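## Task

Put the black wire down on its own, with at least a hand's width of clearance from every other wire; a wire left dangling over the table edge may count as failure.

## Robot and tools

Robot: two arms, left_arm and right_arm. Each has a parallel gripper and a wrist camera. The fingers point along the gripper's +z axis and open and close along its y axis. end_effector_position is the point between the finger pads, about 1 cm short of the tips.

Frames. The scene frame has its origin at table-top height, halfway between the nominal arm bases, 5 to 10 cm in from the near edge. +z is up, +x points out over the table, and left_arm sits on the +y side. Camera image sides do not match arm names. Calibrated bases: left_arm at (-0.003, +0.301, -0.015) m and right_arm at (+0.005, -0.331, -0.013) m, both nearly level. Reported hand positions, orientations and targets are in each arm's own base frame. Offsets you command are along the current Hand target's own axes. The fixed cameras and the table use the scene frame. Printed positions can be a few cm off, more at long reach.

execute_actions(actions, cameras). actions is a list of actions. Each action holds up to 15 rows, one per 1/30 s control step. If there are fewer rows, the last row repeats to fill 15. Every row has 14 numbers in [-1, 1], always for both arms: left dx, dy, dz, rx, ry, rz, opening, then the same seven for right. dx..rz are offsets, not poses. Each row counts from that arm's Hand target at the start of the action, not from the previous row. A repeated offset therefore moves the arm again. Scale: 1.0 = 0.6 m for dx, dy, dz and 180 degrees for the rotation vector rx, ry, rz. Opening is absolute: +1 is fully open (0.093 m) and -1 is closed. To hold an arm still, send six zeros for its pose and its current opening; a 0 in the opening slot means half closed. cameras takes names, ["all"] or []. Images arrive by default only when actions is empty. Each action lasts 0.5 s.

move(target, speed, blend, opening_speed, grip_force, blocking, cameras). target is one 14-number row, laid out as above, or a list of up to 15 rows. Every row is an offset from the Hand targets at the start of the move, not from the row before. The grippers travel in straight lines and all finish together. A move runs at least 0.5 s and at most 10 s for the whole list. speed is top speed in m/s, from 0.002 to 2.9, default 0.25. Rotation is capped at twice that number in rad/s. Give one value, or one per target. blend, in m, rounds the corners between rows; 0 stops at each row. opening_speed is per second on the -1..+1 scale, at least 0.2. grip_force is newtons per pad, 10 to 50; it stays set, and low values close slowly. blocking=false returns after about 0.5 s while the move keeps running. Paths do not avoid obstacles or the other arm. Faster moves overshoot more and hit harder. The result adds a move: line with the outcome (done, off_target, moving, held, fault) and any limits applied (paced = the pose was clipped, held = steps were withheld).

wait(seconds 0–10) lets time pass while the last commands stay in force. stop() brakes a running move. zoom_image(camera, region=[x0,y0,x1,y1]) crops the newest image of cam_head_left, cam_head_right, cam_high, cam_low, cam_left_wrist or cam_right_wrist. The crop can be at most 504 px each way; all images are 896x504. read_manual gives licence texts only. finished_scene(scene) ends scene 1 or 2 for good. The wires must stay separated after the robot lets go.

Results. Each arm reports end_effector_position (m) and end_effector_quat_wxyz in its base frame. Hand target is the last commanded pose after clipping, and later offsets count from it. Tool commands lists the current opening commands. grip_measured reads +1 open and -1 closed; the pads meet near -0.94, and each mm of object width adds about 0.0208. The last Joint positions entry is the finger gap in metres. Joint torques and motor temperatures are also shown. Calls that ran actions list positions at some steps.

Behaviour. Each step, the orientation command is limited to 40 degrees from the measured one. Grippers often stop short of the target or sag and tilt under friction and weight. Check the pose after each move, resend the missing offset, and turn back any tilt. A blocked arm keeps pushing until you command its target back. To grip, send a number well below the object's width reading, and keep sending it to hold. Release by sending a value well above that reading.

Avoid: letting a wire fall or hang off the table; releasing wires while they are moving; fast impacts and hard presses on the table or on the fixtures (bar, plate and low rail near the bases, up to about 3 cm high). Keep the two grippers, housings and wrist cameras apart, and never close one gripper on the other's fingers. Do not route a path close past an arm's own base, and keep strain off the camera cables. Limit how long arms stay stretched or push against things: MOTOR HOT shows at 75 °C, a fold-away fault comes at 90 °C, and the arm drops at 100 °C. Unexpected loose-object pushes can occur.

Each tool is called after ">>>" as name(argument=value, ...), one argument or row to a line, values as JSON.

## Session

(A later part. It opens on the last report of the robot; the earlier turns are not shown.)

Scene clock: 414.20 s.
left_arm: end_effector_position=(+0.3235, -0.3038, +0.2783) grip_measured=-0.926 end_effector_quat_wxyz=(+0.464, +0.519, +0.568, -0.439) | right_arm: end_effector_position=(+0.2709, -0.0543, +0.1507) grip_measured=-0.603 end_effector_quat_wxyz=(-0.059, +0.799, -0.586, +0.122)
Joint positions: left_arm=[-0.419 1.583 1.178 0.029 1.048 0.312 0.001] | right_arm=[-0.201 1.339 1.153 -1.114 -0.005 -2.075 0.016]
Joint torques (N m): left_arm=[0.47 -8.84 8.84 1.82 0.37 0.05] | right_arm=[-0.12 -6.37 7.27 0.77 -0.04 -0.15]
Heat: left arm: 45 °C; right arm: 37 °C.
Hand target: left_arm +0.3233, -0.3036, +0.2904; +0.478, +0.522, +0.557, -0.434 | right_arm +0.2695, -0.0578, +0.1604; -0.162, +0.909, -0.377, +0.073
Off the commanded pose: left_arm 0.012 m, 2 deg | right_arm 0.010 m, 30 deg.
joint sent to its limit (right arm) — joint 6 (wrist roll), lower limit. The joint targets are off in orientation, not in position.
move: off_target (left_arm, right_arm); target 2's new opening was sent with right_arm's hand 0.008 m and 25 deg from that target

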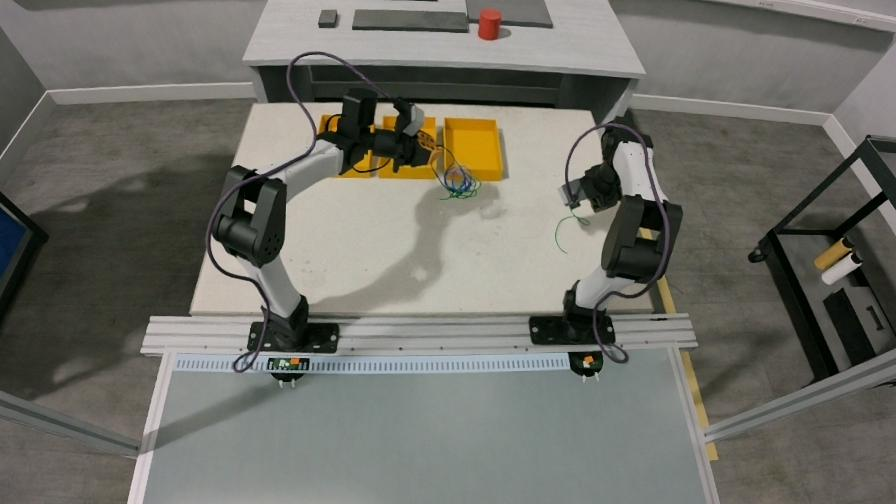

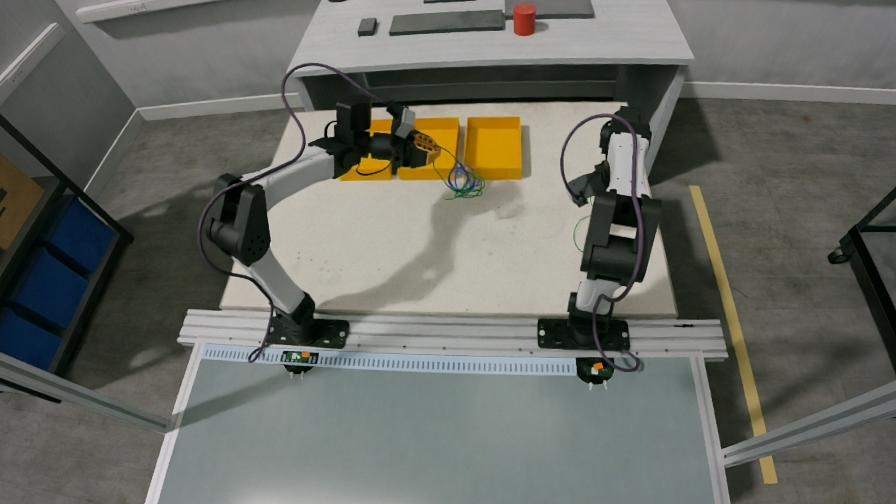

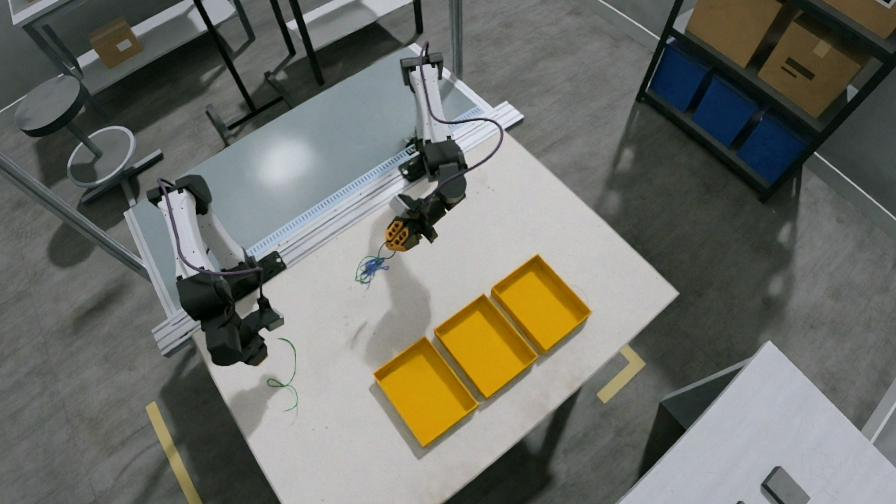

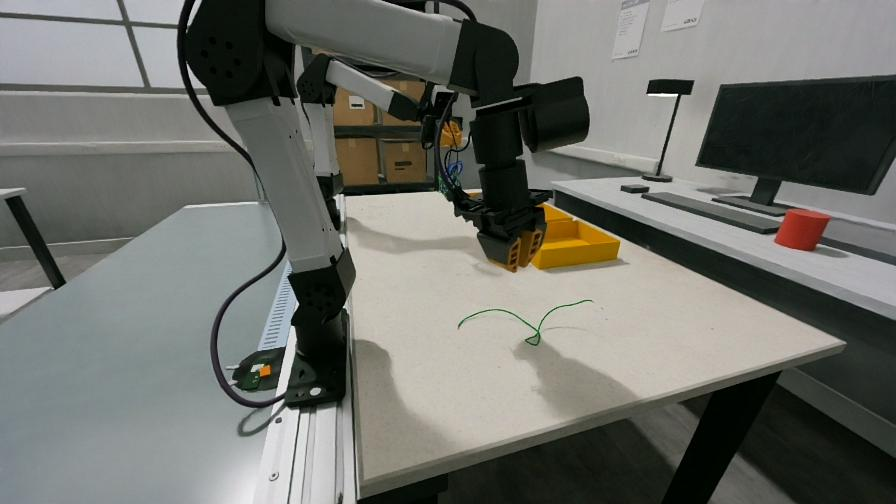

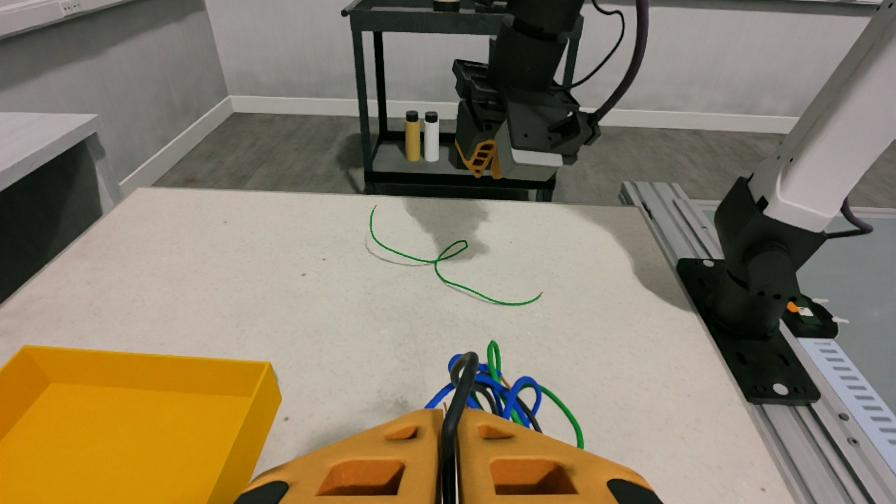

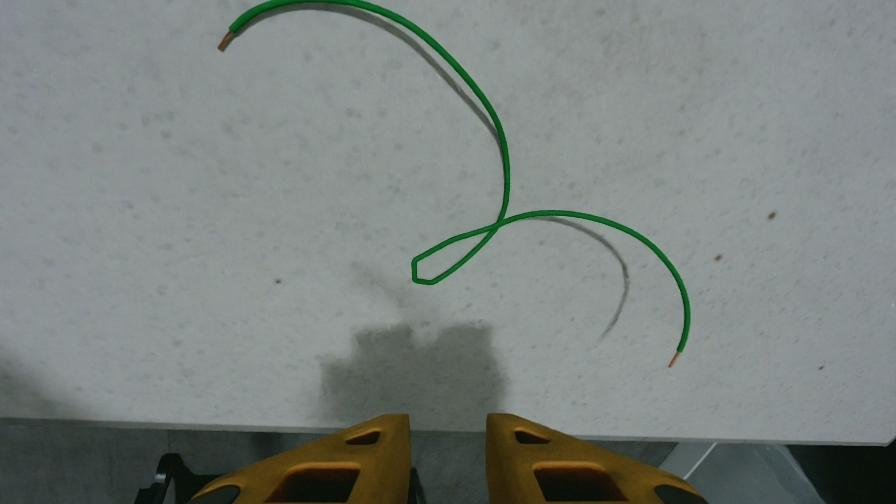

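>>> move(
  target=[0,0,0,0,0,0,-0.9336,-0.327,-0.2655,-0.047,0.110,-0.425,0.269,-0.3],
  speed=0.25,
  cameras=["cam_right_wrist","cam_left_wrist"],
)

>>> zoom_image(
  camera="cam_right_wrist",
  region=[340, 80, 740, 480],
)

Scene clock: 441.93 s.
left_arm: end_effector_position=(+0.3235, -0.3038, +0.2783) grip_measured=-0.926 end_effector_quat_wxyz=(+0.464, +0.519, +0.568, -0.439) | right_arm: end_effector_position=(+0.2302, +0.1778, +0.2359) grip_measured=-0.303 end_effector_quat_wxyz=(+0.488, -0.526, +0.488, +0.498)
Joint positions: left_arm=[-0.419 1.583 1.178 0.029 1.048 0.312 0.001] | right_arm=[0.04 1.537 1.038 -1.298 -1.541 -1.823 0.031]
Joint torques (N m): left_arm=[0.44 -8.83 8.83 1.82 0.36 0.04] | right_arm=[0.87 -6.49 4.21 0.18 -1.25 0.08]
Heat: left arm: 45 °C; right arm: 39 °C.
Hand target: left_arm +0.3233, -0.3036, +0.2904; +0.478, +0.522, +0.557, -0.434 | right_arm +0.2292, +0.1803, +0.2405; +0.505, -0.504, +0.496, +0.495
Off the commanded pose: left_arm 0.012 m, 2 deg | right_arm 0.005 m, 3 deg.
joint sent to its limit (right arm) — joint 5 (wrist yaw), lower limit. The joint targets are off in orientation, not in position.
move: off_target (left_arm, right_arm)
Images, in order (width x height): cam_left_wrist 896x504, cam_right_wrist 896x504.

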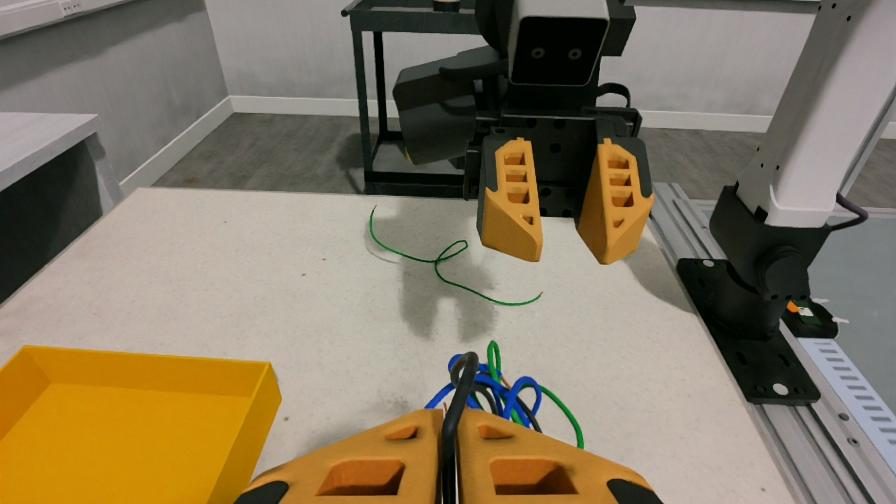

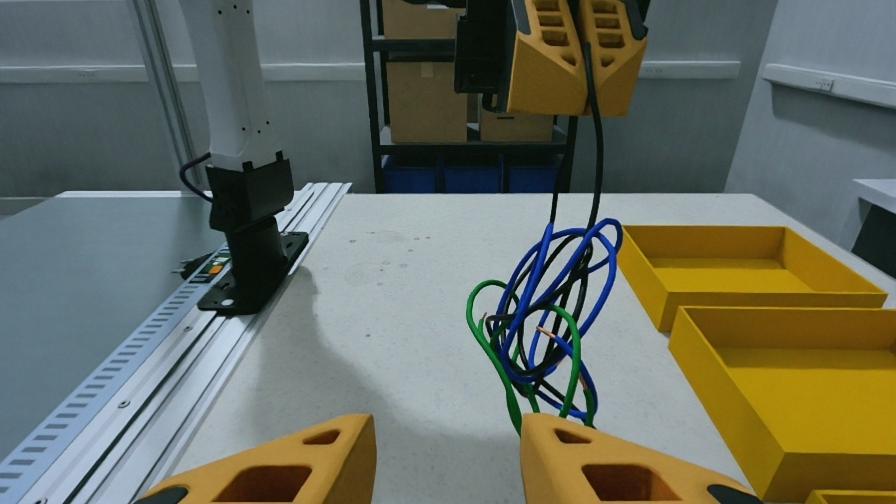

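Scaled by 1.260 from the camera's 896x504 image, which has a finer 1280x720 frame.

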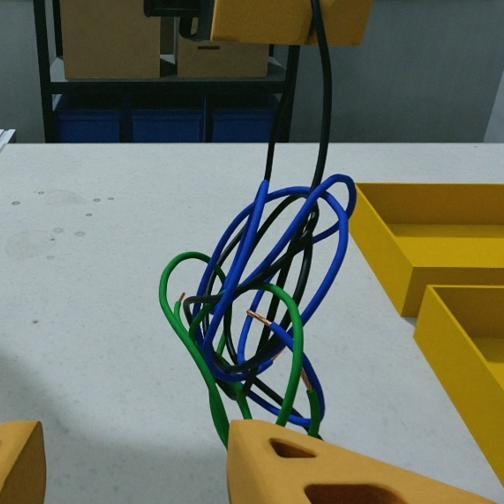

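>>> move(
  target=[0,0,0,0,0,0,-0.9336,0.125,-0.015,0.0,0,0,0,-0.3],
  cameras=["cam_right_wrist","cam_left_wrist"],
)

>>> zoom_image(
  camera="cam_right_wrist",
  region=[340, 50, 740, 450],
)

Scene clock: 448.90 s.
left_arm: end_effector_position=(+0.3235, -0.3038, +0.2783) grip_measured=-0.926 end_effector_quat_wxyz=(+0.464, +0.519, +0.568, -0.439) | right_arm: end_effector_position=(+0.2406, +0.1783, +0.1643) grip_measured=-0.303 end_effector_quat_wxyz=(+0.488, -0.520, +0.488, +0.503)
Joint positions: left_arm=[-0.419 1.583 1.178 0.029 1.048 0.312 0.001] | right_arm=[0.04 1.723 0.909 -1.077 -1.552 -1.906 0.031]
Joint torques (N m): left_arm=[0.47 -8.83 8.83 1.81 0.36 0.04] | right_arm=[0.73 -7.12 3.29 0.12 -1.1 -0.07]
Heat: left arm: 46 °C; right arm: 38 °C.
Hand target: left_arm +0.3233, -0.3036, +0.2904; +0.478, +0.522, +0.557, -0.434 | right_arm +0.2395, +0.1803, +0.1656; +0.505, -0.504, +0.496, +0.495
Off the commanded pose: left_arm 0.012 m, 2 deg | right_arm 0.003 m, 3 deg.
joint sent to its limit (right arm) — joint 5 (wrist yaw), lower limit. The joint targets are off in orientation, not in position.
move: off_target (left_arm, right_arm)
Images, in order (width x height): cam_left_wrist 896x504, cam_right_wrist 896x504.

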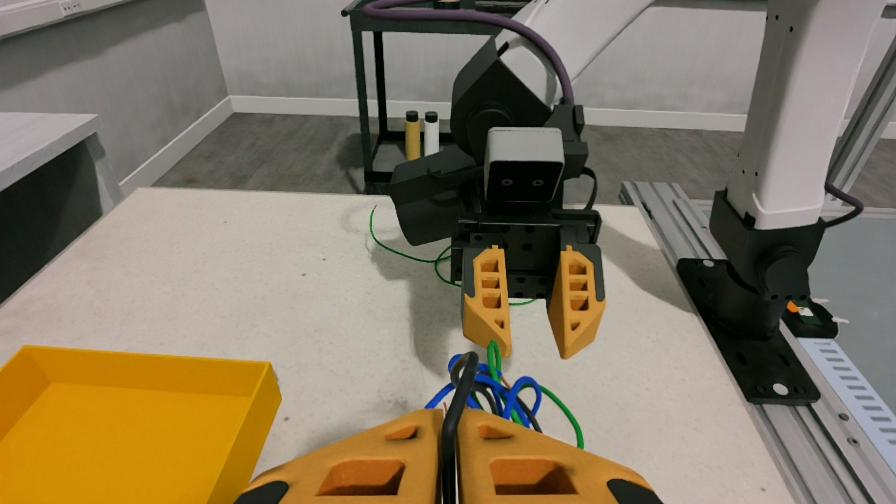

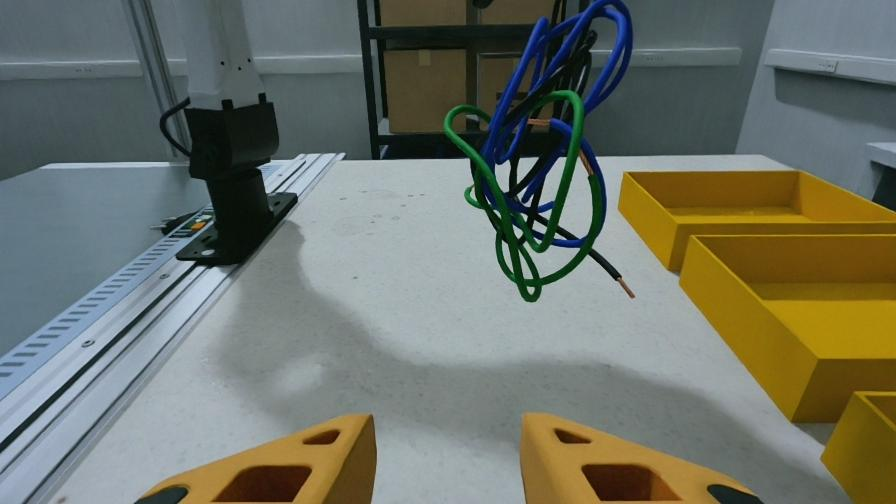

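Scaled by 1.260 from the camera's 896x504 image, which has a finer 1280x720 frame.

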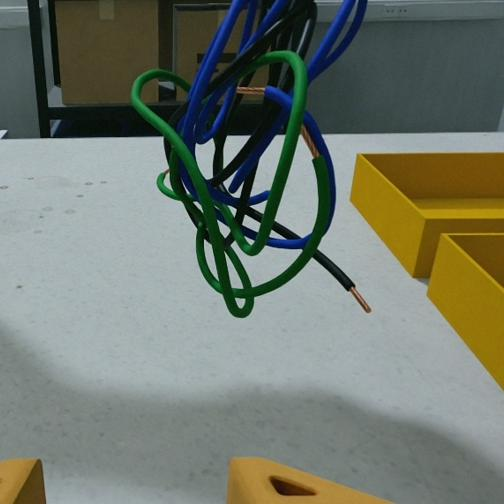

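>>> move(
  target=[0,0,0,0,0,0,-0.9336,0.057,-0.053,0.13,0,0,0,-0.3],
  cameras=["cam_right_wrist","cam_left_wrist"],
  speed=0.15,
)

>>> zoom_image(
  camera="cam_right_wrist",
  region=[340, 104, 740, 504],
)

Scene clock: 468.57 s.
left_arm: end_effector_position=(+0.3235, -0.3038, +0.2783) grip_measured=-0.926 end_effector_quat_wxyz=(+0.464, +0.519, +0.568, -0.439) | right_arm: end_effector_position=(+0.2689, +0.2556, +0.1304) grip_measured=-0.303 end_effector_quat_wxyz=(-0.425, +0.578, -0.418, -0.557)
Joint positions: left_arm=[-0.419 1.583 1.178 0.029 1.048 0.312 0.001] | right_arm=[0.289 2.032 1.186 -0.91 -1.552 -1.782 0.031]
Joint torques (N m): left_arm=[0.46 -8.85 8.8 1.82 0.36 0.05] | right_arm=[0.51 -8.96 5.07 0.24 -1.13 0.05]
Motor temperatures (°C): left_arm=[28 45 46 43 28 30 29] | right_arm=[31 37 36 35 29 29 28]
Heat: left arm: 46 °C; right arm: 37 °C.
Hand target: left_arm +0.3233, -0.3036, +0.2904; +0.478, +0.522, +0.557, -0.434 | right_arm +0.2721, +0.2583, +0.1320; -0.505, +0.504, -0.496, -0.495
Off the commanded pose: left_arm 0.012 m, 2 deg | right_arm 0.004 m, 17 deg.
joint sent to its limit (right arm) — joint 5 (wrist yaw), lower limit. The joint targets are off in orientation, not in position.
move: off_target (left_arm, right_arm)
Images, in order (width x height): cam_left_wrist 896x504, cam_right_wrist 896x504.

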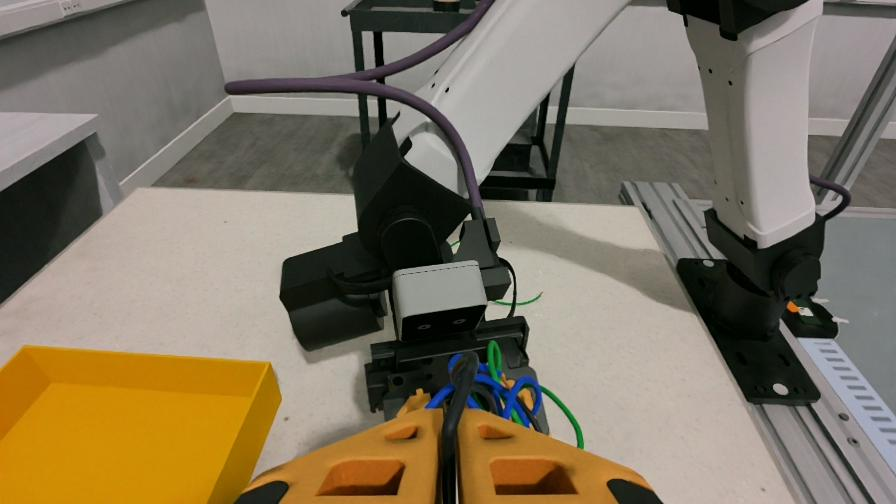

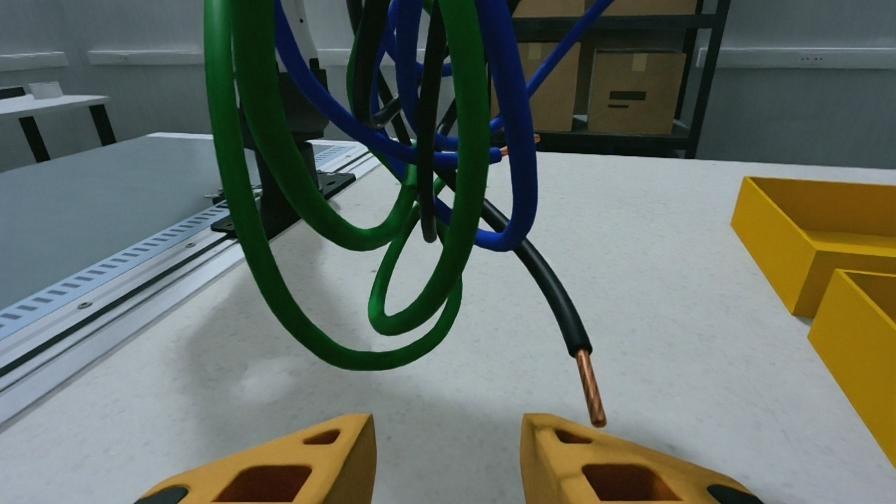

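Scaled by 1.260 from the camera's 896x504 image, which has a finer 1280x720 frame.

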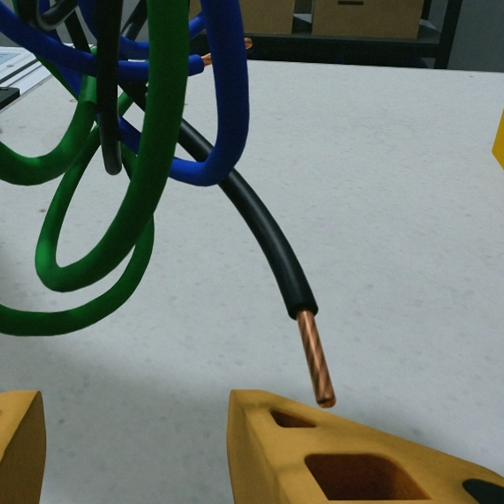

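>>> move(
  target=[
    [0,0,0,0,0,0,-0.9336,0,0.02,-0.015,0,0,0,0.02],
    [0,0,0,0,0,0,-0.9336,-0.0617,0.02,-0.015,0,0,0,0.02],
  ],
  cameras=["cam_right_wrist","cam_left_wrist"],
  speed=0.1,
)

>>> zoom_image(
  camera="cam_right_wrist",
  region=[240, 104, 740, 504],
)

Scene clock: 519.73 s.
left_arm: end_effector_position=(+0.3235, -0.3038, +0.2783) grip_measured=-0.926 end_effector_quat_wxyz=(+0.464, +0.519, +0.568, -0.439) | right_arm: end_effector_position=(+0.2567, +0.2508, +0.1504) grip_measured=+0.017 end_effector_quat_wxyz=(-0.415, +0.568, -0.432, -0.564)
Joint positions: left_arm=[-0.419 1.583 1.178 0.029 1.048 0.312 0.001] | right_arm=[0.285 1.917 1.114 -0.847 -1.552 -1.635 0.046]
Joint torques (N m): left_arm=[0.43 -8.84 8.85 1.81 0.36 0.05] | right_arm=[-0.43 -13.38 5.04 0.37 -1.14 0.16]
Motor temperatures (°C): left_arm=[28 46 47 43 28 30 29] | right_arm=[31 42 37 34 30 29 28]
Heat: left arm: 47 °C; right arm: 42 °C.
Hand target: left_arm +0.3233, -0.3036, +0.2904; +0.478, +0.522, +0.557, -0.434 | right_arm +0.2595, +0.2492, +0.1688; -0.505, +0.504, -0.496, -0.495
Off the commanded pose: left_arm 0.012 m, 2 deg | right_arm 0.019 m, 17 deg.
joint sent to its limit (right arm) — joint 5 (wrist yaw), lower limit. The joint targets are off in orientation, not in position.
move: off_target (left_arm, right_arm)
Images, in order (width x height): cam_left_wrist 896x504, cam_right_wrist 896x504.

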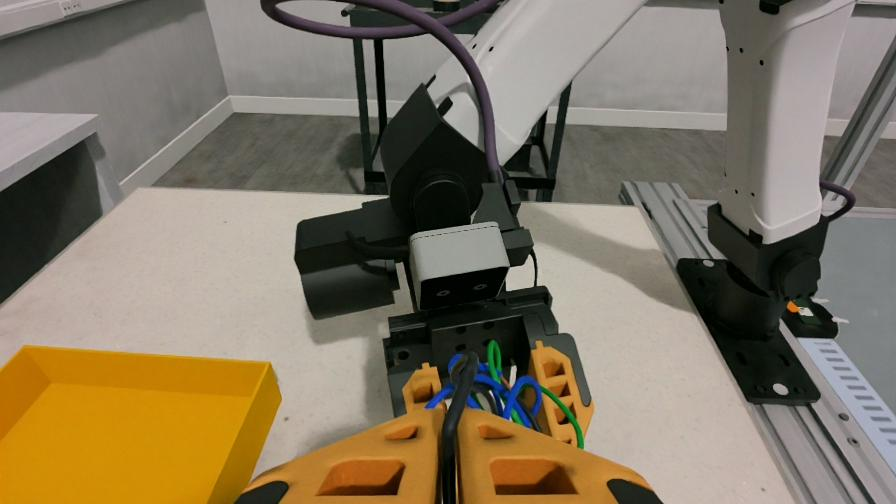

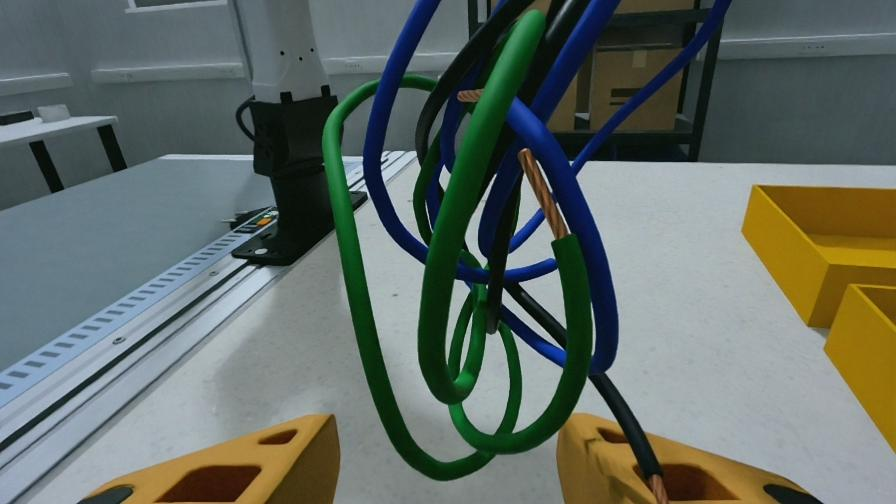

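Scaled by 1.008 from the camera's 896x504 image, which has a finer 1280x720 frame.

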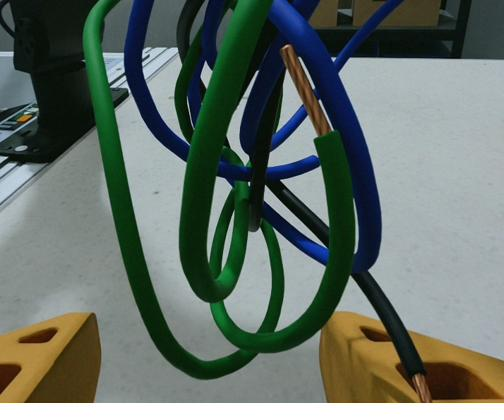

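>>> move(
  target=[
    [0,0,0,0,0,0,-0.9336,-0.013,0,-0.012,0,0,0,0.02],
    [0,0,0,0,0,0,-0.9336,-0.013,0,-0.012,0,0,0,-1],
  ],
  cameras=["cam_right_wrist","cam_left_wrist"],
  speed=0.1,
  opening_speed=0.7,
)

>>> zoom_image(
  camera="cam_right_wrist",
  region=[240, 104, 740, 504],
)

Scene clock: 537.97 s.
left_arm: end_effector_position=(+0.3235, -0.3038, +0.2783) grip_measured=-0.926 end_effector_quat_wxyz=(+0.464, +0.519, +0.568, -0.439) | right_arm: end_effector_position=(+0.2607, +0.2450, +0.1620) grip_measured=-0.973 end_effector_quat_wxyz=(-0.423, +0.566, -0.437, -0.557)
Joint positions: left_arm=[-0.419 1.583 1.178 0.029 1.048 0.312 0.001] | right_arm=[0.264 1.869 1.105 -0.812 -1.549 -1.567 0]
Joint torques (N m): left_arm=[0.46 -8.84 8.87 1.81 0.36 0.04] | right_arm=[-0.47 -13.16 3.89 0.51 -1.13 0.08]
Heat: left arm: 47 °C; right arm: 44 °C.
Hand target: left_arm +0.3233, -0.3036, +0.2904; +0.478, +0.522, +0.557, -0.434 | right_arm +0.2593, +0.2420, +0.1766; -0.505, +0.504, -0.496, -0.495
Off the commanded pose: left_arm 0.012 m, 2 deg | right_arm 0.015 m, 15 deg.
move: off_target (left_arm, right_arm); target 2's new opening was sent with right_arm's hand 0.015 m and 15 deg from that target
Images, in order (width x height): cam_left_wrist 896x504, cam_right_wrist 896x504.

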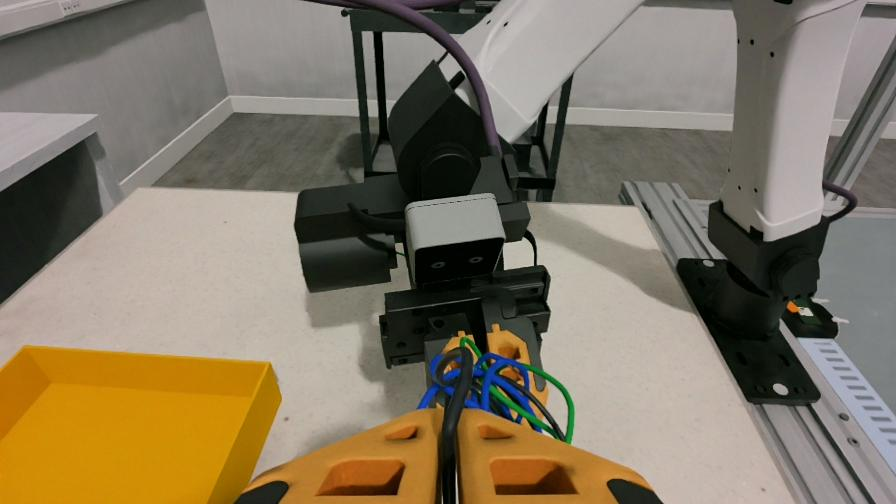

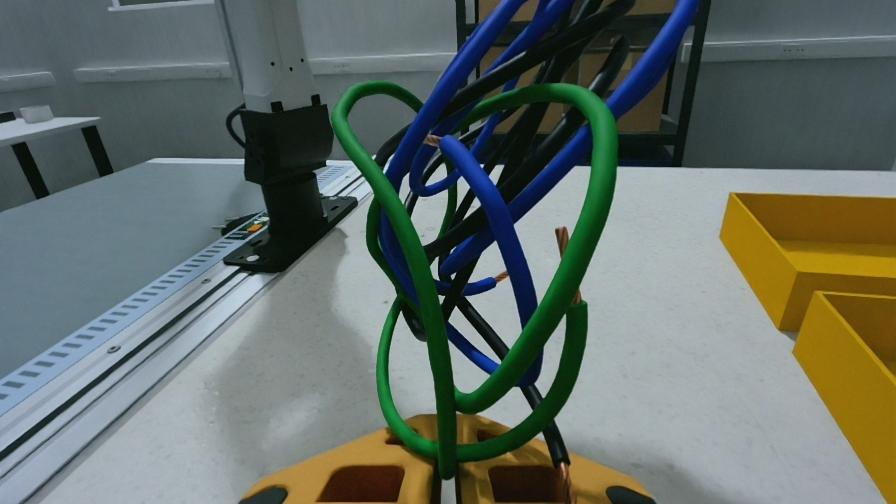

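Scaled by 1.008 from the camera's 896x504 image, which has a finer 1280x720 frame.

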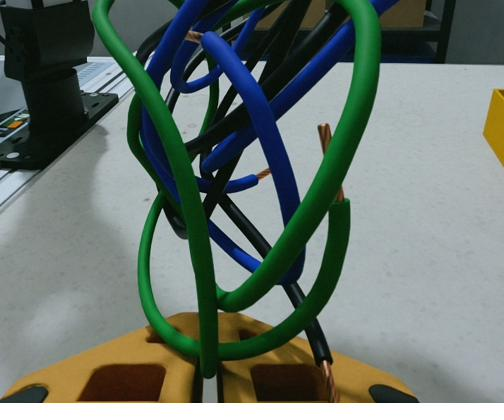

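>>> move(
  target=[0,0,0,0,0,0,-0.9336,0.05,0,-0.08,0,0,0,-1],
  cameras=["cam_right_wrist","cam_left_wrist"],
  speed=0.06,
)

>>> zoom_image(
  camera="cam_right_wrist",
  region=[240, 104, 740, 504],
)

Scene clock: 548.17 s.
left_arm: end_effector_position=(+0.3228, -0.3035, +0.2766) grip_measured=-0.926 end_effector_quat_wxyz=(+0.460, +0.517, +0.571, -0.440) | right_arm: end_effector_position=(+0.2597, +0.1971, +0.1380) grip_measured=-0.973 end_effector_quat_wxyz=(-0.464, +0.525, -0.481, -0.527)
Joint positions: left_arm=[-0.419 1.583 1.178 0.018 1.048 0.312 0.001] | right_arm=[0.106 1.809 0.903 -0.684 -1.557 -1.57 0]
Joint torques (N m): left_arm=[0.47 -8.88 8.79 1.94 0.37 0.05] | right_arm=[-0.75 -11.1 3.36 0.59 -1.03 -0.13]
Motor temperatures (°C): left_arm=[28 46 47 43 28 30 29] | right_arm=[31 47 36 33 30 29 28]
Heat: left arm: 47 °C; right arm: 47 °C.
Hand target: left_arm +0.3233, -0.3037, +0.2905; +0.478, +0.522, +0.557, -0.434 | right_arm +0.2597, +0.1941, +0.1466; -0.505, +0.504, -0.496, -0.495
Off the commanded pose: left_arm 0.014 m, 3 deg | right_arm 0.009 m, 7 deg.
move: off_target (left_arm, right_arm)
Images, in order (width x height): cam_left_wrist 896x504, cam_right_wrist 896x504.

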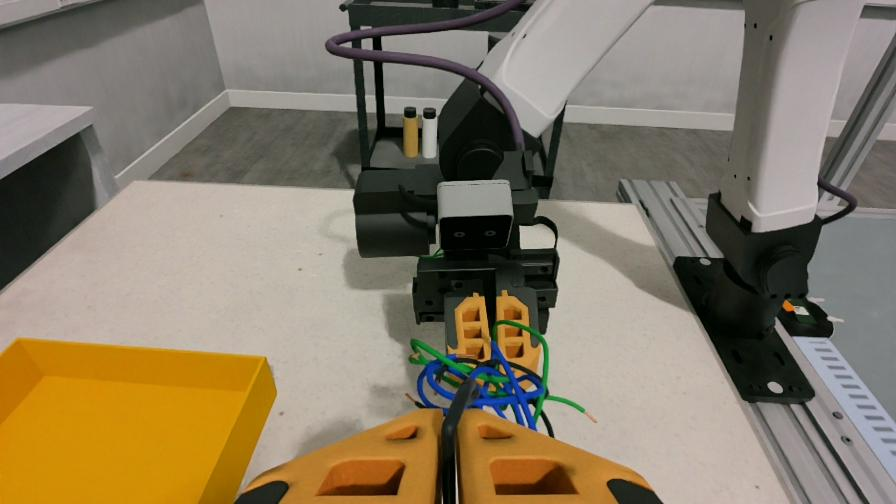

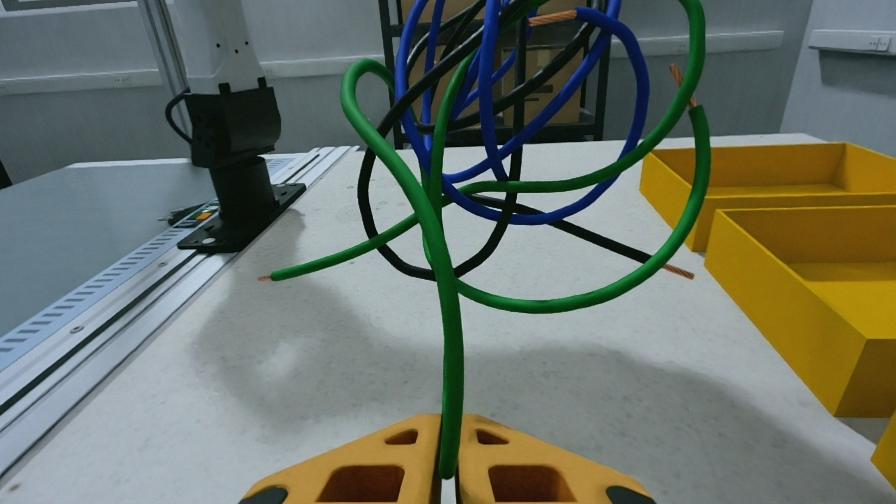

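Scaled by 1.008 from the camera's 896x504 image, which has a finer 1280x720 frame.

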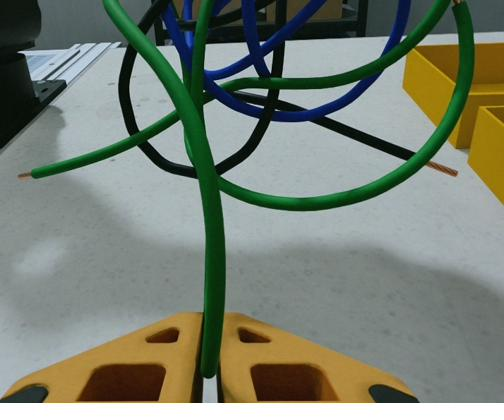

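>>> move(
  target=[0,0,0,0,0,0,-0.9336,-0.02,-0.02,-0.18,0.1,0,0,-1],
  cameras=["all"],
  speed=0.06,
)

>>> zoom_image(
  camera="cam_head_right",
  region=[400, 110, 570, 240],
)

Scene clock: 559.53 s.
left_arm: end_effector_position=(+0.3199, -0.3061, +0.2756) grip_measured=-0.926 end_effector_quat_wxyz=(+0.456, +0.519, +0.571, -0.443) | right_arm: end_effector_position=(+0.2734, +0.0920, +0.1532) grip_measured=-0.973 end_effector_quat_wxyz=(+0.569, -0.425, +0.569, +0.415)
Joint positions: left_arm=[-0.428 1.583 1.178 0.011 1.048 0.312 0.001] | right_arm=[-0.299 1.609 0.739 -0.695 -1.562 -1.577 0]
Joint torques (N m): left_arm=[1.18 -8.9 8.84 2 0.37 0.06] | right_arm=[-1.66 -8.31 3.64 0.32 -1.02 -0.15]
Heat: left arm: 47 °C; right arm: 46 °C.
Hand target: left_arm +0.3233, -0.3036, +0.2904; +0.478, +0.522, +0.557, -0.434 | right_arm +0.2714, +0.0860, +0.1587; +0.577, -0.419, +0.567, +0.412
Off the commanded pose: left_arm 0.015 m, 3 deg | right_arm 0.008 m, 1 deg.
joint sent to its limit (right arm) — joint 5 (wrist yaw), lower limit. The joint targets still meet the commanded pose.
move: off_target (left_arm)

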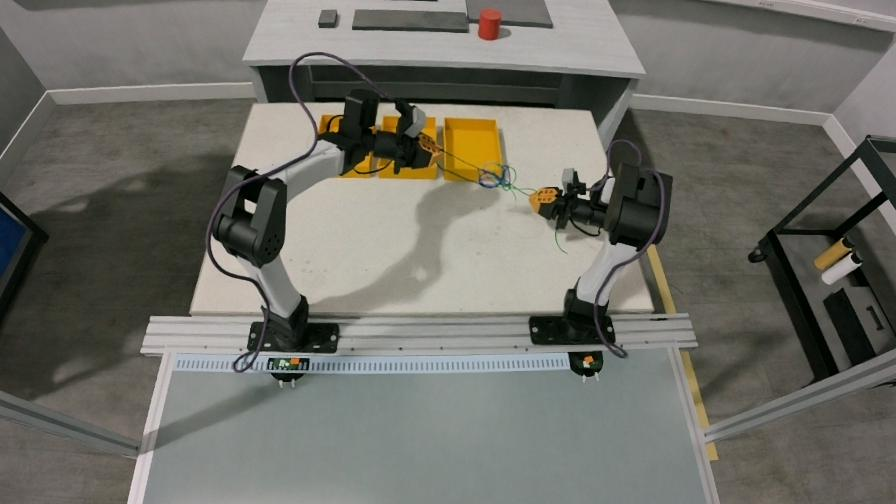

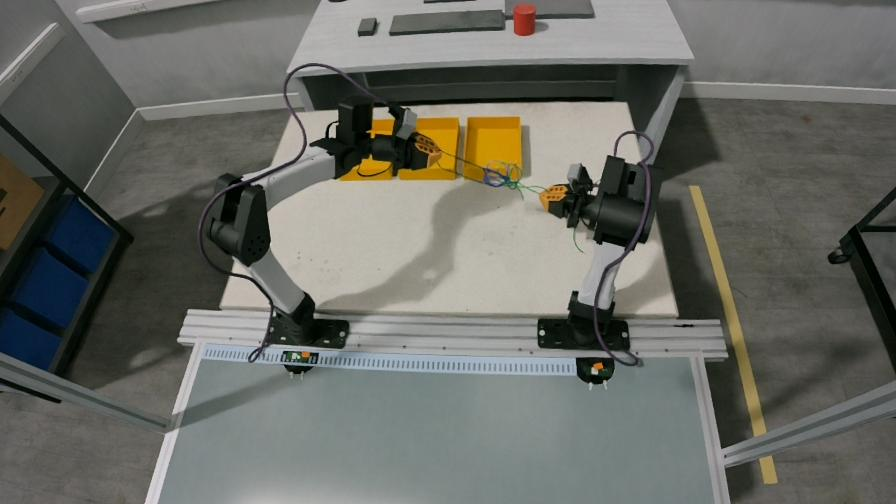

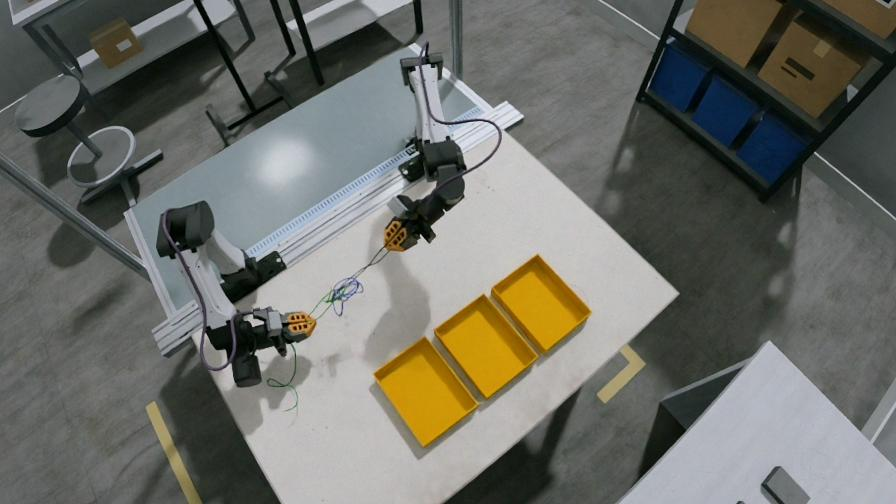

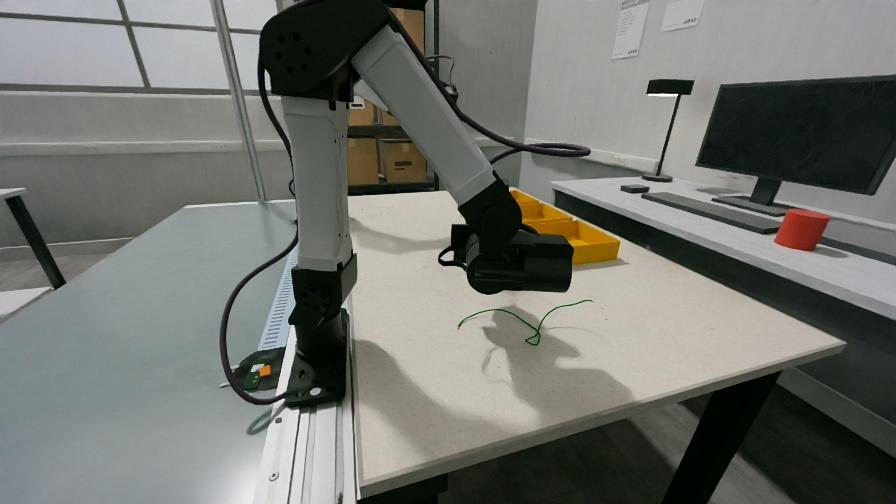

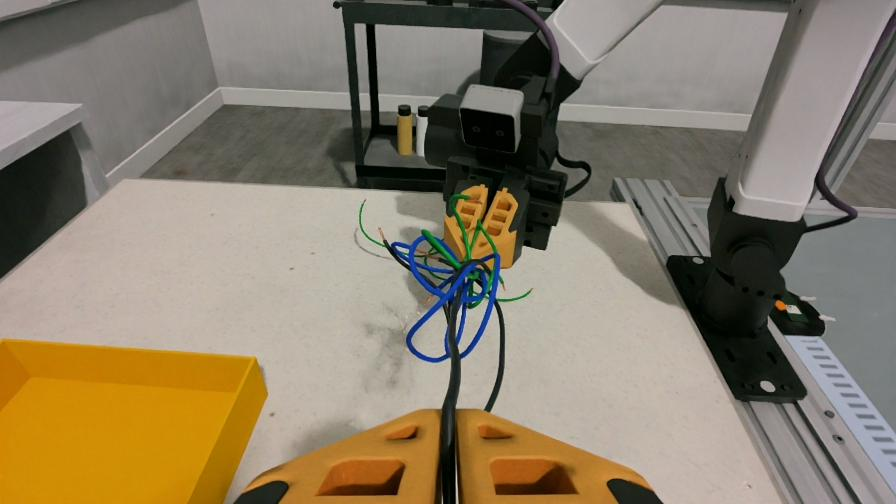

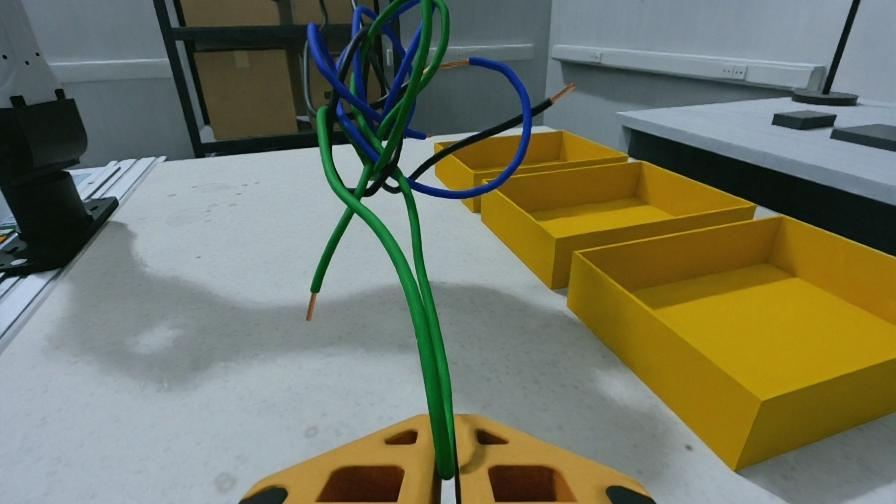

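Scaled by 2.965 from the camera's 896x504 image, which has a finer 1280x720 frame.

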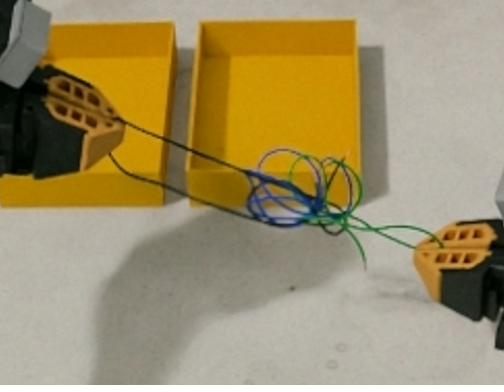

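>>> move(
  target=[0,0,0,0,0,0,-0.9336,-0.02,-0.115,-0.19,0.14,0,0,-1],
  cameras=["cam_head_right","cam_left_wrist","cam_right_wrist","cam_high"],
  speed=0.05,
)

>>> zoom_image(
  camera="cam_head_right",
  region=[400, 110, 570, 240],
)

Scene clock: 572.53 s.
left_arm: end_effector_position=(+0.3094, -0.3189, +0.2719) grip_measured=-0.926 end_effector_quat_wxyz=(+0.444, +0.528, +0.567, -0.450) | right_arm: end_effector_position=(+0.2907, -0.0136, +0.1723) grip_measured=-0.973 end_effector_quat_wxyz=(+0.624, -0.288, +0.646, +0.331)
Joint positions: left_arm=[-0.468 1.588 1.178 0.006 1.038 0.312 0.001] | right_arm=[-0.664 1.652 0.858 -1.031 -1.57 -1.756 0]
Joint torques (N m): left_arm=[4.53 -9.62 8.79 2.02 0.46 0.08] | right_arm=[-5.45 -3.51 6.76 0.73 -0.91 -0.34]
Heat: left arm: 47 °C; right arm: 44 °C.
Hand target: left_arm +0.3233, -0.3036, +0.2904; +0.478, +0.522, +0.557, -0.434 | right_arm +0.3014, -0.0438, +0.1712; +0.655, -0.283, +0.643, +0.278
Off the commanded pose: left_arm 0.028 m, 4 deg | right_arm 0.032 m, 7 deg.
joint sent to its limit (right arm) — joint 5 (wrist yaw), lower limit. The joint targets still meet the commanded pose.
move: off_target (left_arm, right_arm)
Images, in order (width x height): cam_head_right 896x504, cam_high 896x504, cam_left_wrist 896x504, cam_right_wrist 896x504.

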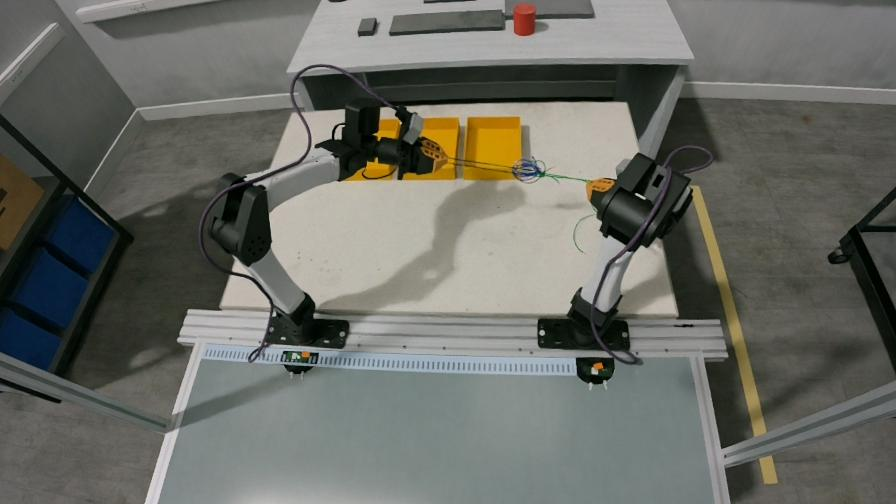

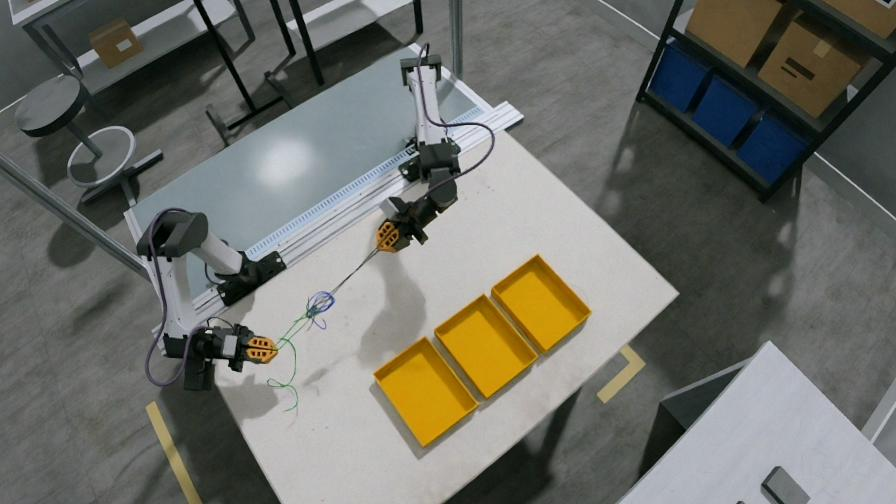

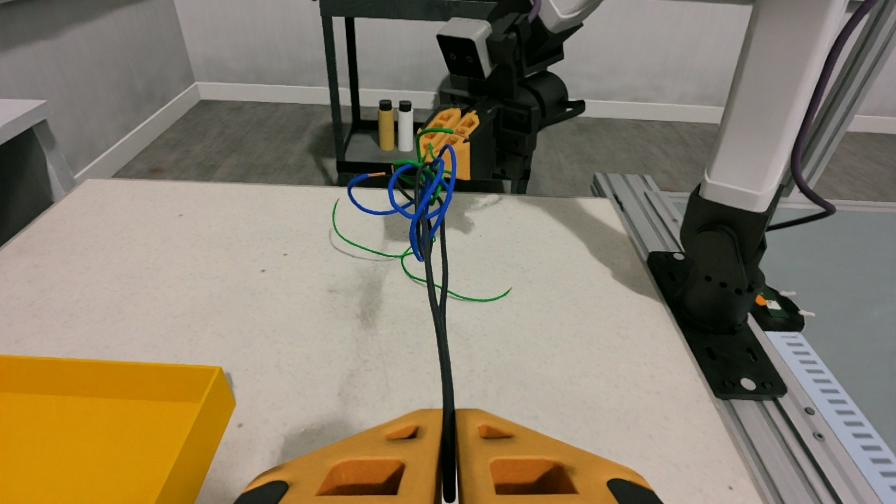

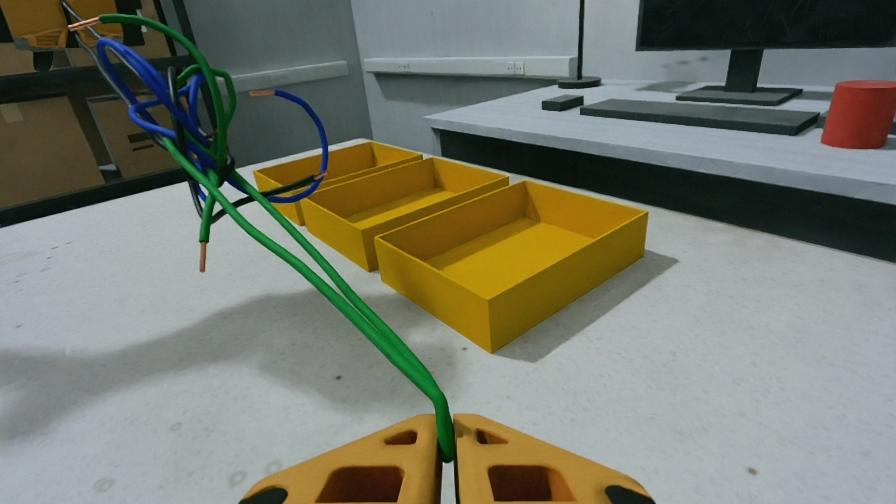

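Scaled by 2.965 from the camera's 896x504 image, which has a finer 1280x720 frame.

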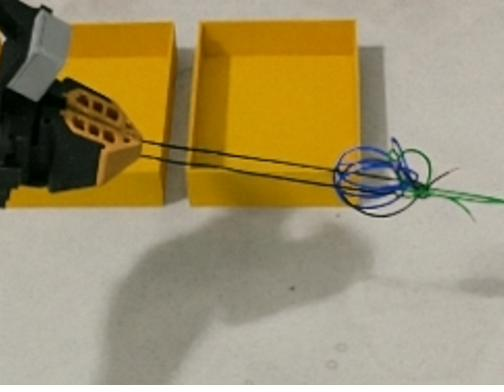

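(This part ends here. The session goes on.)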